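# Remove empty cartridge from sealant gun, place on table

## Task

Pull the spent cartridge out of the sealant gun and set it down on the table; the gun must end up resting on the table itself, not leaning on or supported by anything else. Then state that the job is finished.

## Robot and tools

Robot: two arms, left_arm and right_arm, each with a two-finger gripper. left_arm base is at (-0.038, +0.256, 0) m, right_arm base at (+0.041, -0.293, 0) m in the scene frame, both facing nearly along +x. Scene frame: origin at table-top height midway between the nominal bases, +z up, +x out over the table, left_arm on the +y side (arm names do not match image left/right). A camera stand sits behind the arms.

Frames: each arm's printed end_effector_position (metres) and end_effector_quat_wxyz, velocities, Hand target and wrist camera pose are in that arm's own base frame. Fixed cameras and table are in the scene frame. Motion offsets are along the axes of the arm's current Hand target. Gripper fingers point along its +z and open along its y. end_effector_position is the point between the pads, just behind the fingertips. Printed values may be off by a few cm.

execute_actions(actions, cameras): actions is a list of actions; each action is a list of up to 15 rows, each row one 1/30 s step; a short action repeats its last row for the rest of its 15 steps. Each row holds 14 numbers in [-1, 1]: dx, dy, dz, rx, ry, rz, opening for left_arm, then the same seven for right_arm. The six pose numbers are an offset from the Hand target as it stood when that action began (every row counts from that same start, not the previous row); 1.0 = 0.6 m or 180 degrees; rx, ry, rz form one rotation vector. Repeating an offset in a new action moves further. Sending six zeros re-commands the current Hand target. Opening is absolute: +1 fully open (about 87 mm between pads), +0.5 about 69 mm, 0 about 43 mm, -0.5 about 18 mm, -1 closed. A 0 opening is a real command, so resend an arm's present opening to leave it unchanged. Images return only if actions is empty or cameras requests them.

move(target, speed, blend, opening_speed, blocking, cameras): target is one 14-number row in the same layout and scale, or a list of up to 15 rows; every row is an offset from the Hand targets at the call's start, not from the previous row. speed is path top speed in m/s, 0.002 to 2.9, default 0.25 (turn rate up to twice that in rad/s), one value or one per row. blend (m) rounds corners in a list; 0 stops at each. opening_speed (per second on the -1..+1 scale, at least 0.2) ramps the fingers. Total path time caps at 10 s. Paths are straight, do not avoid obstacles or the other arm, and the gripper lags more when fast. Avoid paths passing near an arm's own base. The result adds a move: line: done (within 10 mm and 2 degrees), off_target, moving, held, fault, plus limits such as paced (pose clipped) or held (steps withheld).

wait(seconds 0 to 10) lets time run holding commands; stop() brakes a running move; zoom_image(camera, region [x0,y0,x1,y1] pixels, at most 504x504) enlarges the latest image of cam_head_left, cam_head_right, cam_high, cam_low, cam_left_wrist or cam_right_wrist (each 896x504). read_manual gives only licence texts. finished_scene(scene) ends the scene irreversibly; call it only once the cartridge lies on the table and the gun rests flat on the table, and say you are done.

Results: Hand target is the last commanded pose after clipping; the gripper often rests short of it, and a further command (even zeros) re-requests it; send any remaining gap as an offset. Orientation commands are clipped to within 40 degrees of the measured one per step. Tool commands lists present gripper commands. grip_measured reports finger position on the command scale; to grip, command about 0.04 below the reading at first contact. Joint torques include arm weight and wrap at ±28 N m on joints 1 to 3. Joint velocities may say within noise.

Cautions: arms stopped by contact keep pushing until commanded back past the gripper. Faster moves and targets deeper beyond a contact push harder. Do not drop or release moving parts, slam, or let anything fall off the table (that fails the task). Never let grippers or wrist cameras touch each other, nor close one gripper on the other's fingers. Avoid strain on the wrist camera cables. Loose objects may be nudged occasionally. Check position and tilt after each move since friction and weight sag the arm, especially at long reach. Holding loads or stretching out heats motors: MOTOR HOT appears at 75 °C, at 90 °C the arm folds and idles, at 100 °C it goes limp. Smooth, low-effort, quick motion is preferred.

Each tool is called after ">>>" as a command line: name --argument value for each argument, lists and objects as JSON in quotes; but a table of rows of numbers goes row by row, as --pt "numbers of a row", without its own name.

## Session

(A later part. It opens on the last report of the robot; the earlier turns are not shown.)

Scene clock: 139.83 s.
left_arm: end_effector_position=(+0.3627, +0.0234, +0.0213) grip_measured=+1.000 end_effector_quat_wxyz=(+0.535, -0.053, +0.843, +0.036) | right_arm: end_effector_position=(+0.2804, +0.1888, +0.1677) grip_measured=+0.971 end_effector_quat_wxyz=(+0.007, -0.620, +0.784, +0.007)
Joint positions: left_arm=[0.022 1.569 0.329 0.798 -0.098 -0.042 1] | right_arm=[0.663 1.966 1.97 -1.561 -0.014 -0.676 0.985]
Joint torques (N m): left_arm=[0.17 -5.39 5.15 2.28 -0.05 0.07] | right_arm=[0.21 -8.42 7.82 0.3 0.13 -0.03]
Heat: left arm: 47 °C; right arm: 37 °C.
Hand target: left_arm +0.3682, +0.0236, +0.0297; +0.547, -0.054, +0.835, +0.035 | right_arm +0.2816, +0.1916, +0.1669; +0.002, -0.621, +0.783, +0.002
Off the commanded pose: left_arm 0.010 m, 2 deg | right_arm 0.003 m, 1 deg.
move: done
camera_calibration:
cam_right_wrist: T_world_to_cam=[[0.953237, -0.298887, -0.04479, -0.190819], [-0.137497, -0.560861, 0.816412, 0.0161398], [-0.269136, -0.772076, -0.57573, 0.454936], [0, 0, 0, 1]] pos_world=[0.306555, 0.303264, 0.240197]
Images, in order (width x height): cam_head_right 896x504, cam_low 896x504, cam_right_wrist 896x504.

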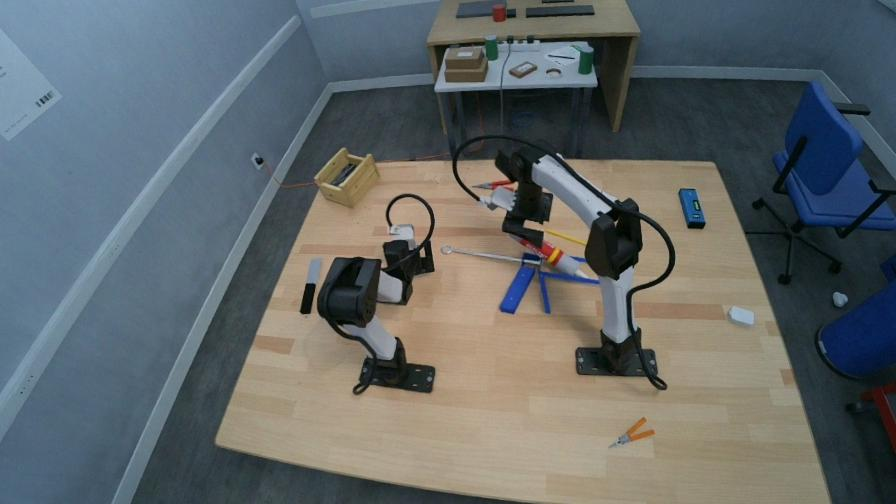

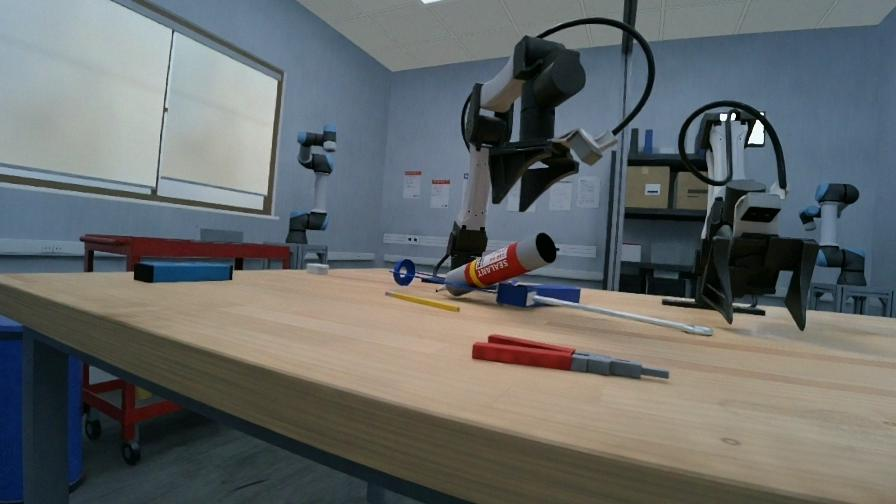

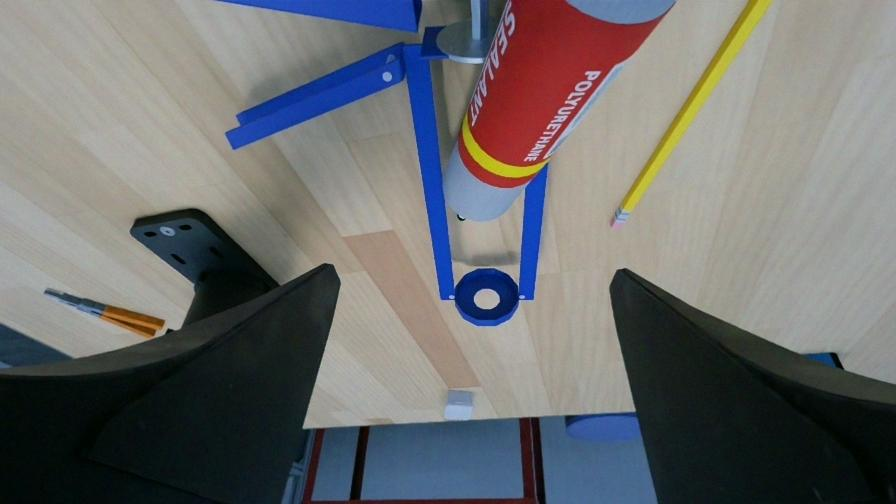

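>>> move --target '[0,0,0,0,0,0,1,-0.003,-0.0575,0.06,0.011,-0.075,0.092,1]' --speed 0.15 --cameras '["cam_low","cam_right_wrist","cam_high"]'

>>> zoom_image --camera "cam_high" --region '[360, 180, 560, 400]'

Scene clock: 163.13 s.
left_arm: end_effector_position=(+0.3627, +0.0234, +0.0213) grip_measured=+1.000 end_effector_quat_wxyz=(+0.535, -0.053, +0.843, +0.036) | right_arm: end_effector_position=(+0.3167, +0.1853, +0.1216) grip_measured=+0.971 end_effector_quat_wxyz=(+0.087, -0.505, +0.857, +0.056)
Joint positions: left_arm=[0.022 1.569 0.329 0.798 -0.098 -0.042 1] | right_arm=[0.533 1.906 1.714 -1.203 -0.111 -0.523 0.985]
Joint torques (N m): left_arm=[0.17 -5.41 5.15 2.28 -0.05 0.08] | right_arm=[-0.76 -13.89 5.15 0.83 -0.09 0.06]
Heat: left arm: 49 °C; right arm: 38 °C.
Hand target: left_arm +0.3682, +0.0236, +0.0297; +0.547, -0.054, +0.835, +0.035 | right_arm +0.3155, +0.1857, +0.1308; +0.104, -0.498, +0.859, +0.062
Off the commanded pose: left_arm 0.010 m, 2 deg | right_arm 0.009 m, 2 deg.
move: done
camera_calibration:
cam_right_wrist: T_world_to_cam=[[0.84186, -0.53611, -0.0621078, -0.147278], [-0.349408, -0.629118, 0.694352, 0.15143], [-0.411322, -0.562846, -0.716951, 0.458808], [0, 0, 0, 1]] pos_world=[0.365616, 0.274549, 0.214649]
Images, in order (width x height): cam_high 896x504, cam_low 896x504, cam_right_wrist 896x504.

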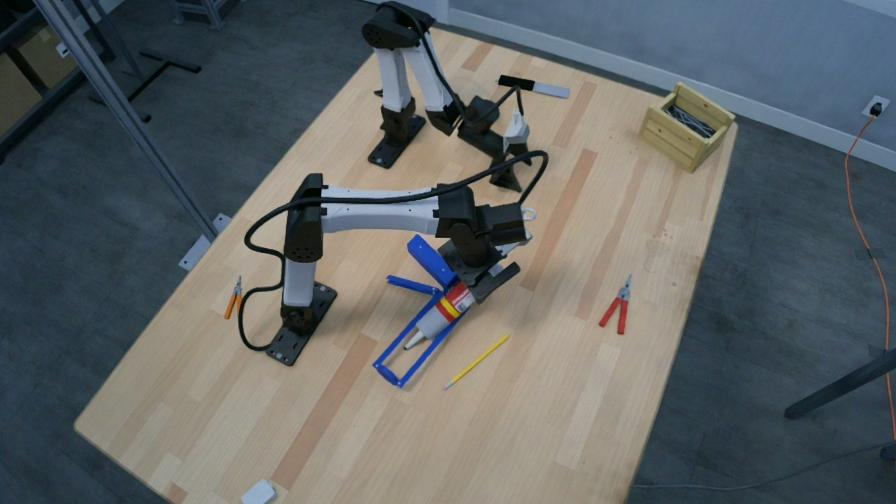

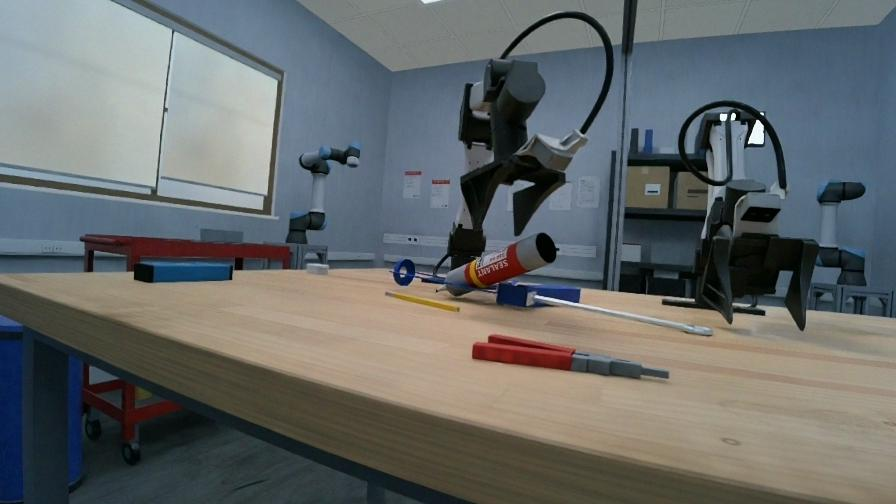

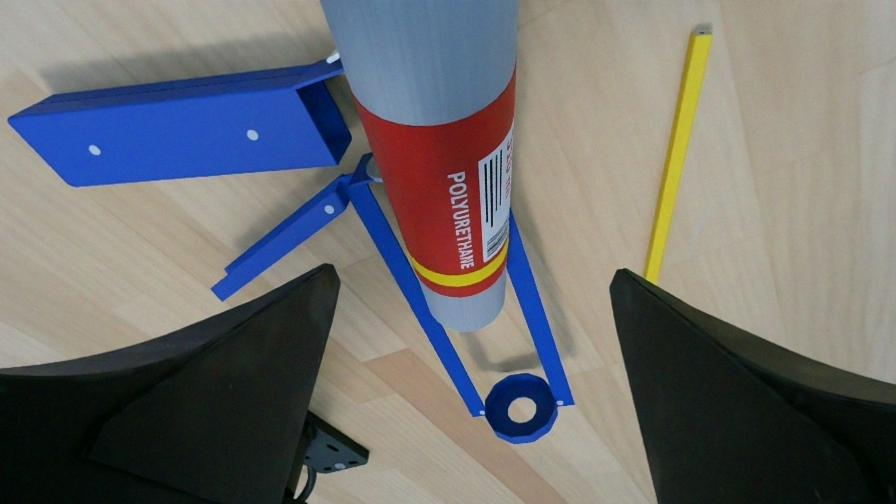

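Scaled by 2.291 from the camera's 896x504 image, which has a finer 1280x720 frame.

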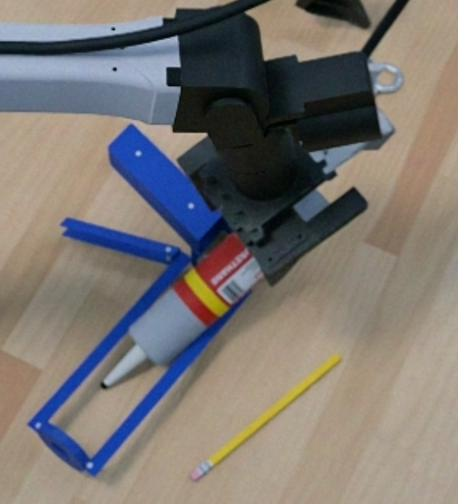

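>>> move --target '[0,0,0,0,0,0,1,0,0,0.095,0,0,0,1]' --speed 0.06 --cameras '["cam_right_wrist","cam_low"]'

Scene clock: 190.23 s.
left_arm: end_effector_position=(+0.3627, +0.0234, +0.0213) grip_measured=+1.000 end_effector_quat_wxyz=(+0.535, -0.053, +0.843, +0.036) | right_arm: end_effector_position=(+0.3255, +0.1944, +0.0847) grip_measured=+0.971 end_effector_quat_wxyz=(+0.113, -0.500, +0.857, +0.057)
Joint positions: left_arm=[0.022 1.569 0.329 0.798 -0.098 -0.042 1] | right_arm=[0.54 1.906 1.563 -0.999 -0.111 -0.504 0.985]
Joint torques (N m): left_arm=[0.16 -5.41 5.14 2.29 -0.04 0.08] | right_arm=[0.1 -8.76 5.31 0.9 -0.04 0.06]
Heat: left arm: 50 °C; right arm: 42 °C.
Hand target: left_arm +0.3682, +0.0236, +0.0297; +0.547, -0.054, +0.835, +0.035 | right_arm +0.3222, +0.1977, +0.0755; +0.104, -0.498, +0.859, +0.062
Off the commanded pose: left_arm 0.010 m, 2 deg | right_arm 0.010 m, 1 deg.
move: done
camera_calibration:
cam_right_wrist: T_world_to_cam=[[0.838064, -0.543922, -0.0424088, -0.150922], [-0.385599, -0.645524, 0.659251, 0.203785], [-0.385957, -0.536142, -0.750726, 0.430449], [0, 0, 0, 1]] pos_world=[0.371196, 0.28024, 0.182404]
Images, in order (width x height): cam_low 896x504, cam_right_wrist 896x504.

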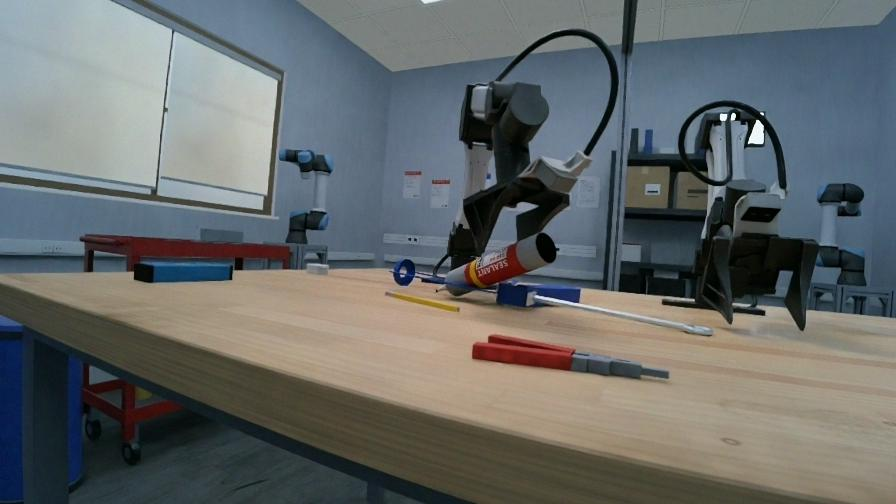

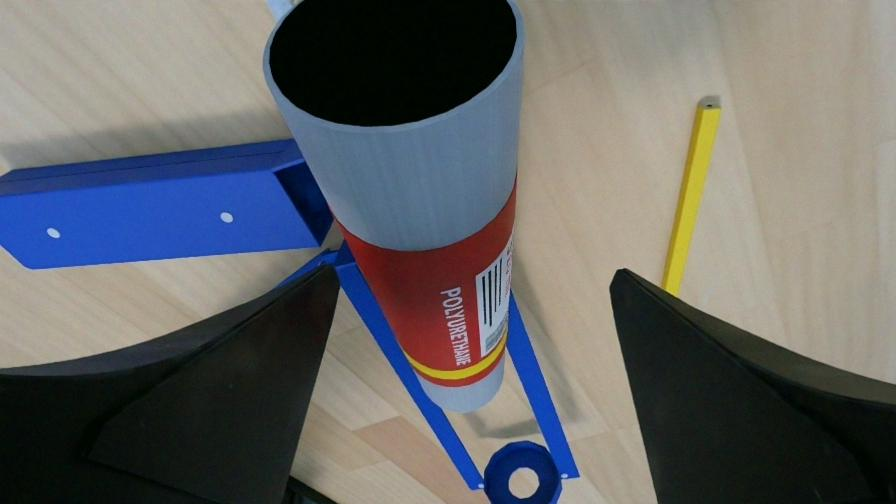

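>>> move --target '[0,0,0,0,0,0,1,0,0.013,0.016,0,0,0,1]' --speed 0.05

>>> move --target '[0,0,0,0,0,0,1,0,0,0,0,0,0,-0.12]' --speed 0.05 --opening_speed 0.8 --cameras '["cam_right_wrist","cam_low"]'

Scene clock: 208.63 s.
left_arm: end_effector_position=(+0.3627, +0.0234, +0.0213) grip_measured=+1.000 end_effector_quat_wxyz=(+0.535, -0.053, +0.843, +0.036) | right_arm: end_effector_position=(+0.3194, +0.2017, +0.0748) grip_measured=+0.971 end_effector_quat_wxyz=(+0.113, -0.501, +0.856, +0.060)
Joint positions: left_arm=[0.022 1.569 0.329 0.798 -0.098 -0.042 1] | right_arm=[0.563 1.906 1.524 -0.958 -0.111 -0.484 0.985]
Joint torques (N m): left_arm=[0.17 -5.39 5.15 2.28 -0.04 0.09] | right_arm=[-0.01 -8.91 5.29 0.91 0 0.04]
Heat: left arm: 50 °C; right arm: 40 °C.
Hand target: left_arm +0.3682, +0.0236, +0.0298; +0.547, -0.054, +0.835, +0.035 | right_arm +0.3166, +0.2037, +0.0663; +0.104, -0.498, +0.859, +0.062
Off the commanded pose: left_arm 0.010 m, 2 deg | right_arm 0.009 m, 1 deg.
move: done

Scene clock: 210.23 s.
left_arm: end_effector_position=(+0.3627, +0.0234, +0.0213) grip_measured=+1.000 end_effector_quat_wxyz=(+0.535, -0.053, +0.843, +0.036) | right_arm: end_effector_position=(+0.3195, +0.2019, +0.0749) grip_measured=+0.052 end_effector_quat_wxyz=(+0.113, -0.500, +0.856, +0.060)
Joint positions: left_arm=[0.022 1.569 0.329 0.798 -0.098 -0.042 1] | right_arm=[0.563 1.906 1.524 -0.958 -0.111 -0.482 0.526]
Joint torques (N m): left_arm=[0.14 -5.38 5.15 2.29 -0.05 0.08] | right_arm=[0.01 -8.92 5.29 0.93 0.01 0.03]
Heat: left arm: 51 °C; right arm: 40 °C.
Hand target: left_arm +0.3682, +0.0236, +0.0298; +0.547, -0.054, +0.835, +0.035 | right_arm +0.3166, +0.2037, +0.0663; +0.104, -0.498, +0.859, +0.062
Off the commanded pose: left_arm 0.010 m, 2 deg | right_arm 0.009 m, 1 deg.
move: done
camera_calibration:
cam_right_wrist: T_world_to_cam=[[0.838503, -0.54285, -0.0471982, -0.142312], [-0.382873, -0.648592, 0.657827, 0.212628], [-0.387714, -0.533519, -0.751689, 0.424913], [0, 0, 0, 1]] pos_world=[0.365483, 0.287354, 0.172812]
Images, in order (width x height): cam_low 896x504, cam_right_wrist 896x504.

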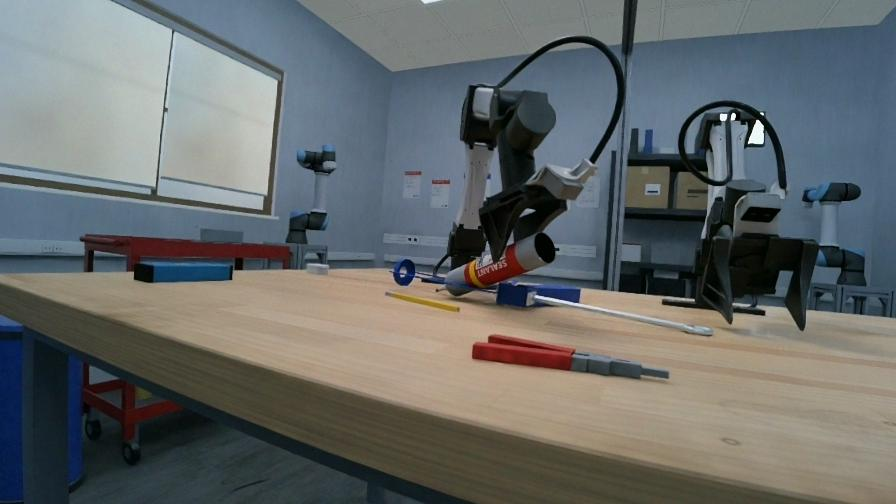

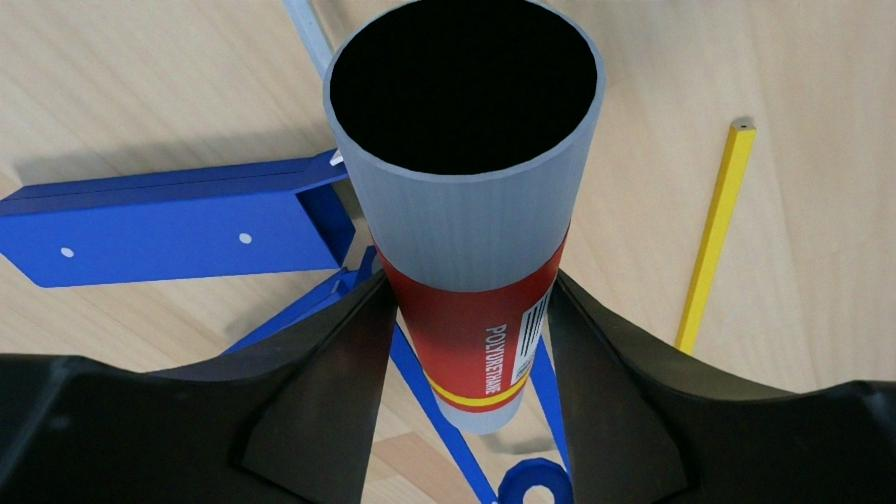

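>>> move --pt "0 0 0 0 0 0 1 0 0 0 0 0 0 -0.3" --pt "0 0 0 0 0 0 1 -0.0375 0 -0.162 0 0 0 -0.3" --speed 0.08 --cameras '["cam_right_wrist","cam_low","cam_high"]'

Scene clock: 219.63 s.
left_arm: end_effector_position=(+0.3627, +0.0234, +0.0213) grip_measured=+1.000 end_effector_quat_wxyz=(+0.535, -0.053, +0.843, +0.036) | right_arm: end_effector_position=(+0.3156, +0.1994, +0.1667) grip_measured=+0.052 end_effector_quat_wxyz=(+0.109, -0.500, +0.857, +0.060)
Joint positions: left_arm=[0.022 1.569 0.329 0.798 -0.098 -0.042 1] | right_arm=[0.563 1.91 1.896 -1.333 -0.111 -0.482 0.526]
Joint torques (N m): left_arm=[0.17 -5.39 5.12 2.28 -0.05 0.08] | right_arm=[-0.18 -8.4 8.24 0.67 0 0.01]
Heat: left arm: 51 °C; right arm: 40 °C.
Hand target: left_arm +0.3682, +0.0236, +0.0298; +0.547, -0.054, +0.835, +0.035 | right_arm +0.3160, +0.2022, +0.1659; +0.104, -0.498, +0.859, +0.062
Off the commanded pose: left_arm 0.010 m, 2 deg | right_arm 0.003 m, 1 deg.
move: done
camera_calibration:
cam_right_wrist: T_world_to_cam=[[0.838229, -0.543005, -0.0501725, -0.135437], [-0.378957, -0.646198, 0.662435, 0.146648], [-0.392127, -0.536259, -0.747437, 0.492329], [0, 0, 0, 1]] pos_world=[0.362156, 0.285237, 0.264045]
Images, in order (width x height): cam_high 896x504, cam_low 896x504, cam_right_wrist 896x504.

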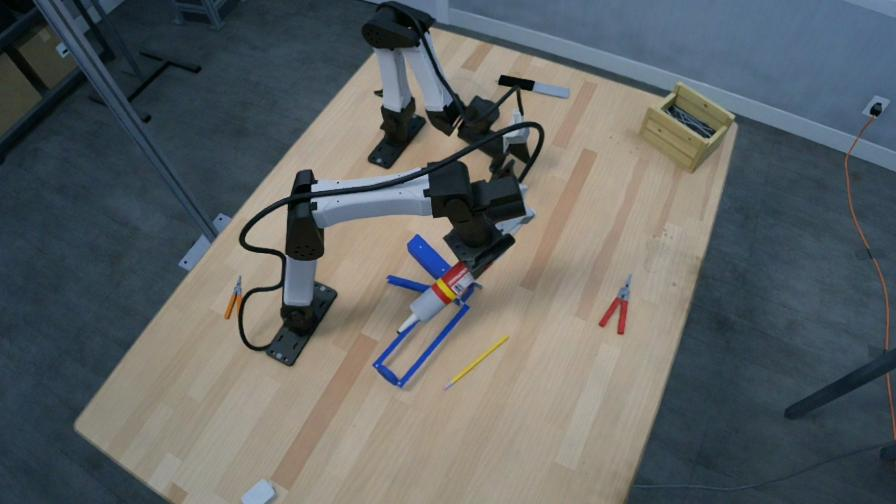

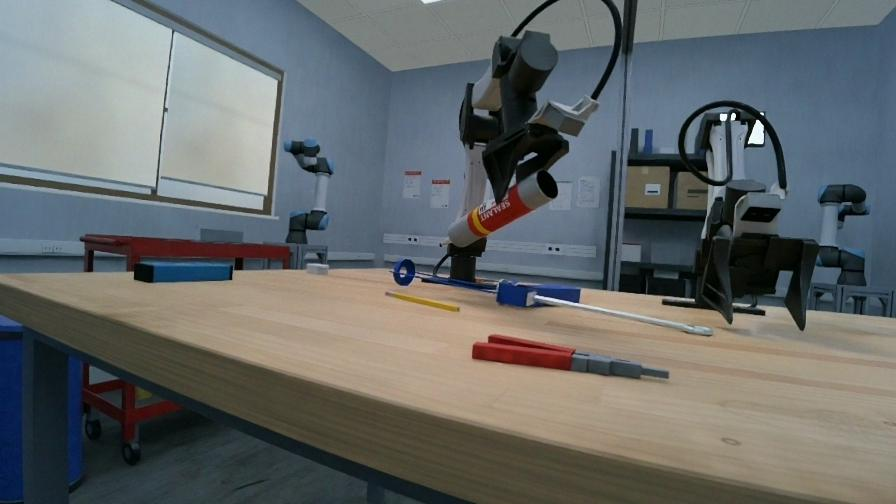

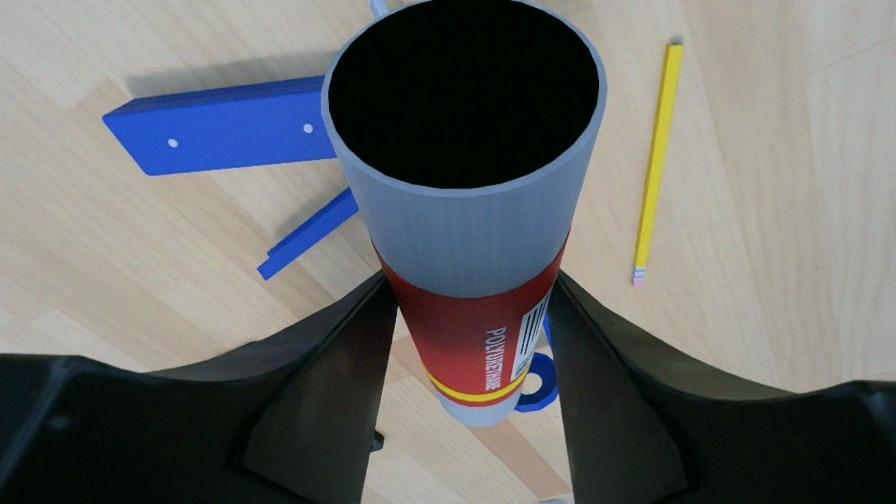

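>>> move --target '[0,0,0,0,0,0,1,0.286,-0.382,-0.066,0,0.105,0,-0.3]' --speed 0.18 --cameras '["cam_low","cam_high"]'

Scene clock: 242.17 s.
left_arm: end_effector_position=(+0.3627, +0.0234, +0.0213) grip_measured=+1.000 end_effector_quat_wxyz=(+0.535, -0.053, +0.843, +0.036) | right_arm: end_effector_position=(+0.4247, -0.0626, +0.1639) grip_measured=+0.052 end_effector_quat_wxyz=(+0.029, -0.500, +0.863, -0.062)
Joint positions: left_arm=[0.022 1.569 0.329 0.798 -0.098 -0.042 1] | right_arm=[-0.03 2.23 2.348 -1.576 0.075 -1.084 0.526]
Joint torques (N m): left_arm=[0.17 -5.44 5.16 2.28 -0.05 0.08] | right_arm=[-0.13 -10.66 7.86 0.45 0.26 -0.28]
Heat: left arm: 52 °C; right arm: 41 °C.
Hand target: left_arm +0.3682, +0.0236, +0.0298; +0.547, -0.054, +0.835, +0.035 | right_arm +0.4275, -0.0646, +0.1627; -0.038, -0.501, +0.864, -0.021
Off the commanded pose: left_arm 0.010 m, 2 deg | right_arm 0.004 m, 9 deg.
joint sent to its limit (right arm) — joint 4 (wrist pitch), lower limit. The joint targets are off in orientation, not in position.
move: off_target (right_arm)
Images, in order (width x height): cam_high 896x504, cam_low 896x504.

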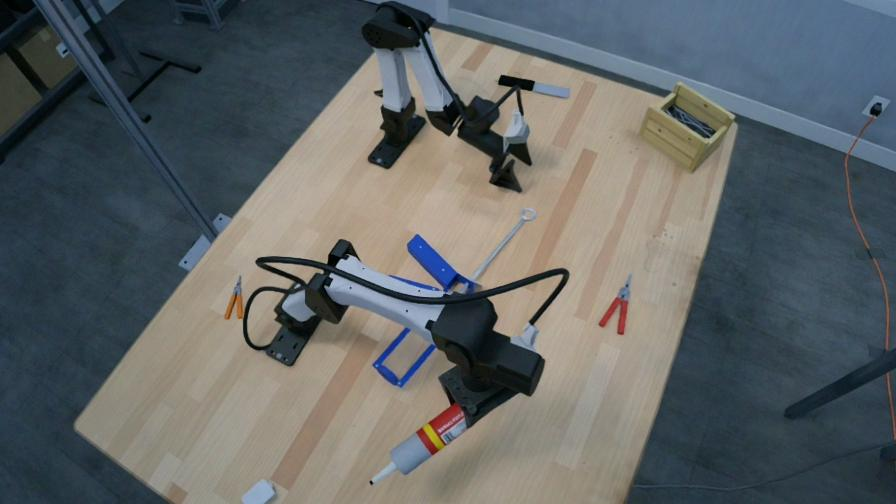

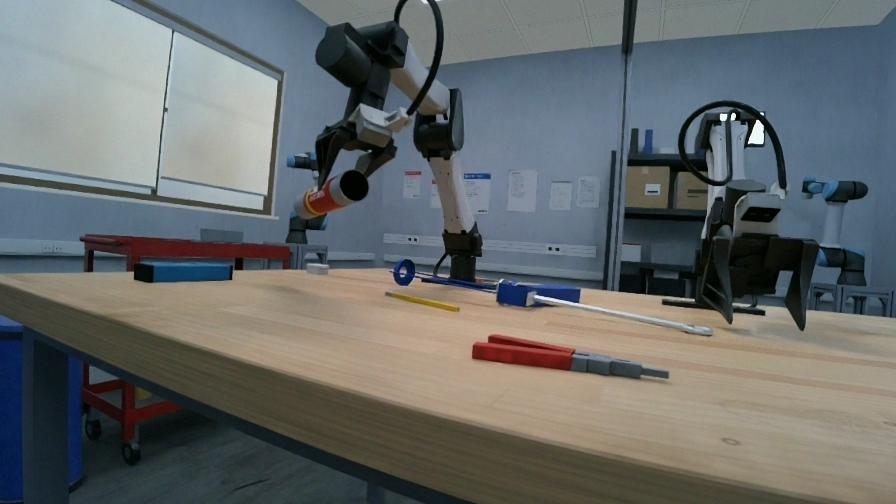

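>>> move --target '[0,0,0,0,0,0,1,-0.0175,0,0.166,0,0,0,-0.3]' --speed 0.13 --cameras '["cam_low","cam_high"]'

>>> zoom_image --camera "cam_low" --region '[230, 150, 430, 310]'

Scene clock: 249.43 s.
left_arm: end_effector_position=(+0.3627, +0.0234, +0.0213) grip_measured=+1.000 end_effector_quat_wxyz=(+0.535, -0.053, +0.843, +0.036) | right_arm: end_effector_position=(+0.4284, -0.0628, +0.0704) grip_measured=+0.052 end_effector_quat_wxyz=(-0.032, -0.503, +0.863, -0.024)
Joint positions: left_arm=[0.022 1.569 0.329 0.798 -0.098 -0.042 1] | right_arm=[-0.03 2.347 2.163 -1.416 0.075 -1.085 0.526]
Joint torques (N m): left_arm=[0.17 -5.42 5.16 2.28 -0.05 0.09] | right_arm=[-0.43 -12.25 5.45 0.33 0.12 -0.03]
Heat: left arm: 52 °C; right arm: 42 °C.
Hand target: left_arm +0.3682, +0.0236, +0.0298; +0.547, -0.054, +0.835, +0.035 | right_arm +0.4282, -0.0629, +0.0625; -0.038, -0.501, +0.864, -0.021
Off the commanded pose: left_arm 0.010 m, 2 deg | right_arm 0.008 m, 1 deg.
move: done
Images, in order (width x height): cam_high 896x504, cam_low 896x504.

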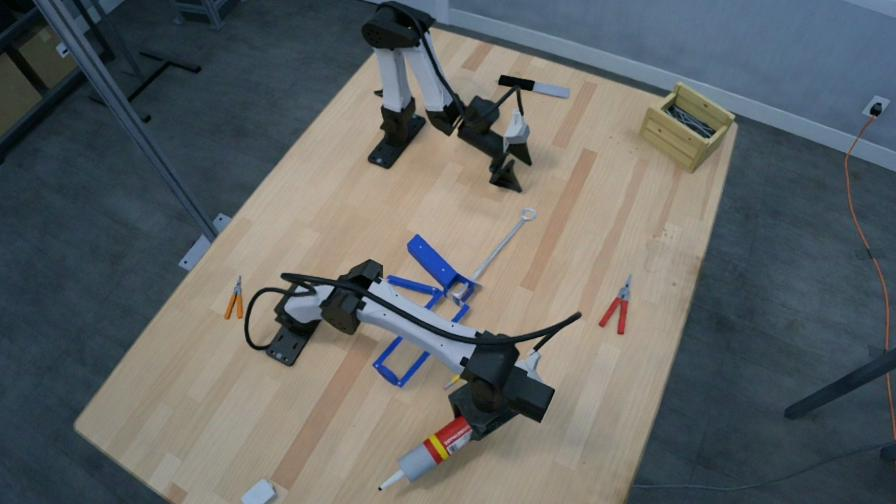

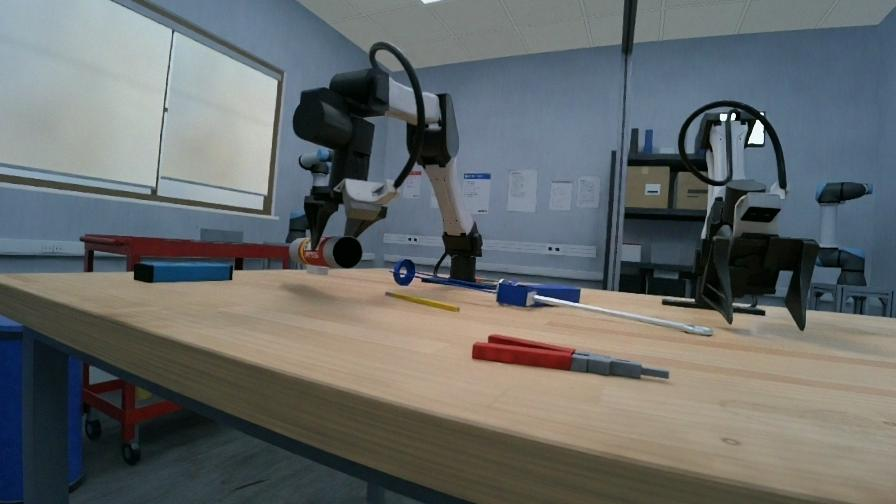

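Scaled by 2.520 from the camera's 896x504 image, which has a finer 1280x720 frame.

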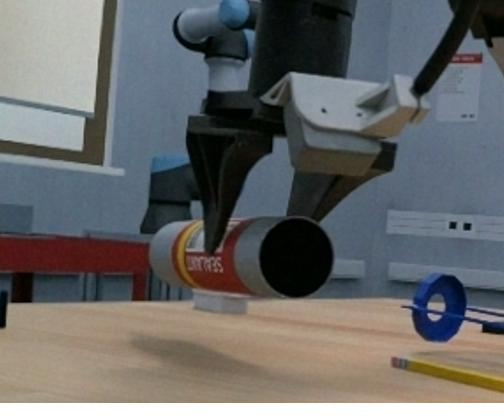

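>>> move --pt "0 0 0 0 0 0 1 -0.005 0 0.045 0 0 0 -0.3" --pt "0 0 0 0 0 0 1 -0.0085 0 0.08 0 0 0 -0.15" --speed '[0.06,0.025]' --cameras '["cam_low"]'

>>> zoom_image --camera "cam_low" --region '[230, 180, 430, 340]'

Scene clock: 257.30 s.
left_arm: end_effector_position=(+0.3627, +0.0234, +0.0213) grip_measured=+1.000 end_effector_quat_wxyz=(+0.535, -0.053, +0.843, +0.036) | right_arm: end_effector_position=(+0.4303, -0.0629, +0.0265) grip_measured=+0.052 end_effector_quat_wxyz=(-0.030, -0.503, +0.863, -0.026)
Joint positions: left_arm=[0.022 1.569 0.329 0.798 -0.098 -0.042 1] | right_arm=[-0.03 2.355 2.002 -1.242 0.075 -1.085 0.526]
Joint torques (N m): left_arm=[0.18 -5.39 5.16 2.28 -0.05 0.08] | right_arm=[-0.31 -11.64 4.98 0.43 0.12 -0.01]
Heat: left arm: 52 °C; right arm: 44 °C.
Hand target: left_arm +0.3682, +0.0236, +0.0298; +0.547, -0.054, +0.835, +0.035 | right_arm +0.4285, -0.0621, +0.0142; -0.038, -0.501, +0.864, -0.021
Off the commanded pose: left_arm 0.010 m, 2 deg | right_arm 0.012 m, 1 deg.
move: off_target (right_arm); target 2's new opening was sent with right_arm's hand 0.012 m and 1 deg from that target
Images, in order (width x height): cam_low 896x504.

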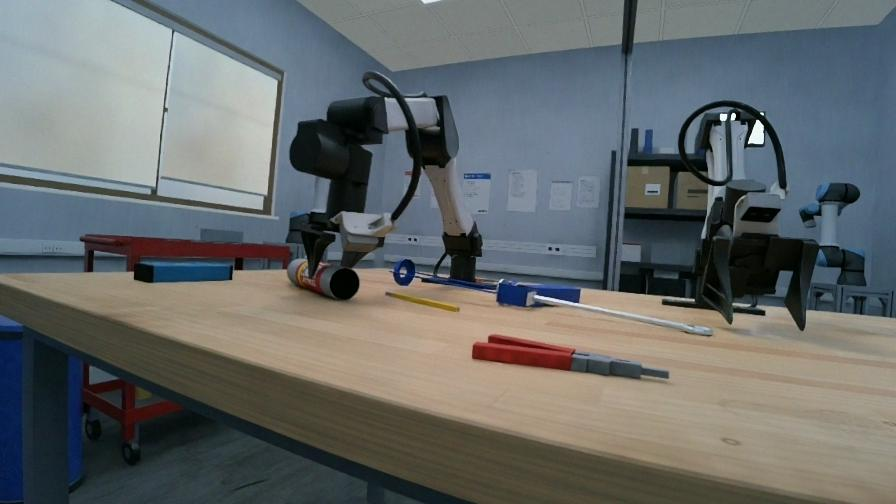

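Scaled by 2.520 from the camera's 896x504 image, which has a finer 1280x720 frame.

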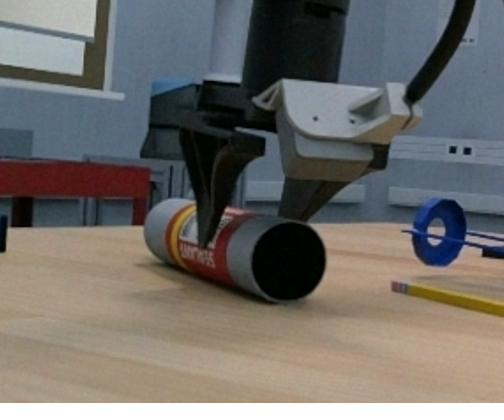

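>>> move --target '[0,0,0,0,0,0,1,0,0,-0.015,0,0,0,0.35]' --speed 0.05 --opening_speed 0.25

>>> move --target '[0,0,0,0,0,0,1,0,0,-0.2,0,0,0,0.7]' --speed 0.12 --opening_speed 0.5 --cameras '["cam_low","cam_high"]'

Scene clock: 267.00 s.
left_arm: end_effector_position=(+0.3627, +0.0234, +0.0213) grip_measured=+1.000 end_effector_quat_wxyz=(+0.535, -0.053, +0.843, +0.036) | right_arm: end_effector_position=(+0.4281, -0.0628, +0.0268) grip_measured=+0.350 end_effector_quat_wxyz=(-0.033, -0.503, +0.863, -0.023)
Joint positions: left_arm=[0.022 1.569 0.329 0.798 -0.098 -0.042 1] | right_arm=[-0.03 2.355 2.002 -1.25 0.075 -1.085 0.675]
Joint torques (N m): left_arm=[0.17 -5.39 5.15 2.29 -0.05 0.08] | right_arm=[-0.18 -11.97 7.61 0.17 0.12 0]
Heat: left arm: 52 °C; right arm: 44 °C.
Hand target: left_arm +0.3682, +0.0236, +0.0298; +0.547, -0.054, +0.835, +0.035 | right_arm +0.4288, -0.0614, +0.0232; -0.039, -0.501, +0.864, -0.021
Off the commanded pose: left_arm 0.010 m, 2 deg | right_arm 0.004 m, 1 deg.
move: done

Scene clock: 268.53 s.
left_arm: end_effector_position=(+0.3627, +0.0234, +0.0213) grip_measured=+1.000 end_effector_quat_wxyz=(+0.535, -0.053, +0.843, +0.036) | right_arm: end_effector_position=(+0.4331, -0.0537, +0.1189) grip_measured=+0.700 end_effector_quat_wxyz=(-0.015, -0.510, +0.859, -0.037)
Joint positions: left_arm=[0.022 1.569 0.329 0.798 -0.098 -0.042 1] | right_arm=[-0.008 2.353 2.372 -1.576 0.078 -1.08 0.85]
Joint torques (N m): left_arm=[0.17 -5.39 5.14 2.29 -0.05 0.08] | right_arm=[-0.01 -17.91 7.76 0.27 0.2 0.01]
Heat: left arm: 53 °C; right arm: 44 °C.
Hand target: left_arm +0.3682, +0.0236, +0.0298; +0.547, -0.054, +0.835, +0.035 | right_arm +0.4344, -0.0524, +0.1427; -0.038, -0.501, +0.864, -0.021
Off the commanded pose: left_arm 0.010 m, 2 deg | right_arm 0.024 m, 3 deg.
joint sent to its limit (right arm) — joint 4 (wrist pitch), lower limit. The joint targets are off in orientation, not in position.
move: off_target (right_arm)
Images, in order (width x height): cam_high 896x504, cam_low 896x504.

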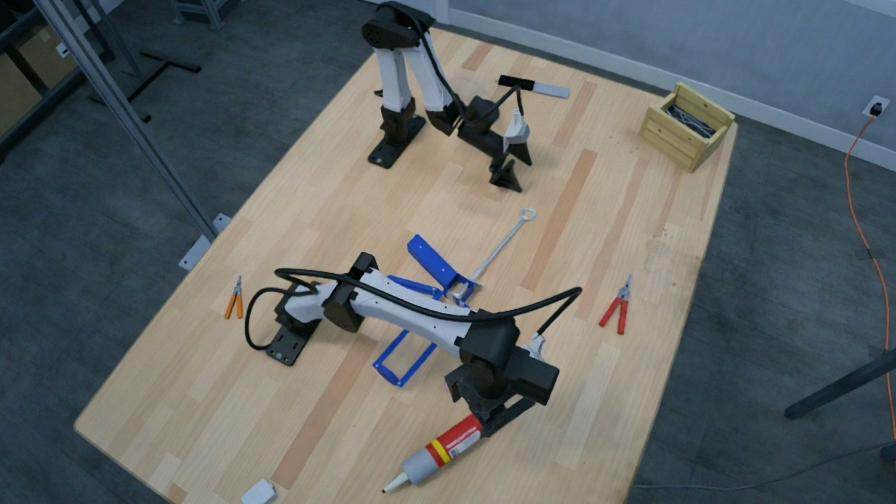

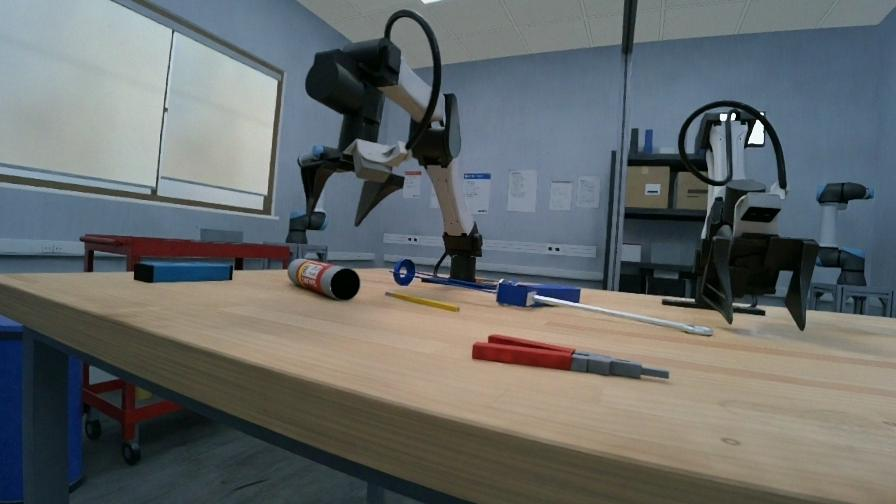

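Done: the cartridge is out and on the table, and the gun is flat.

>>> finished_scene --scene 2

The scene is finished: the task was done.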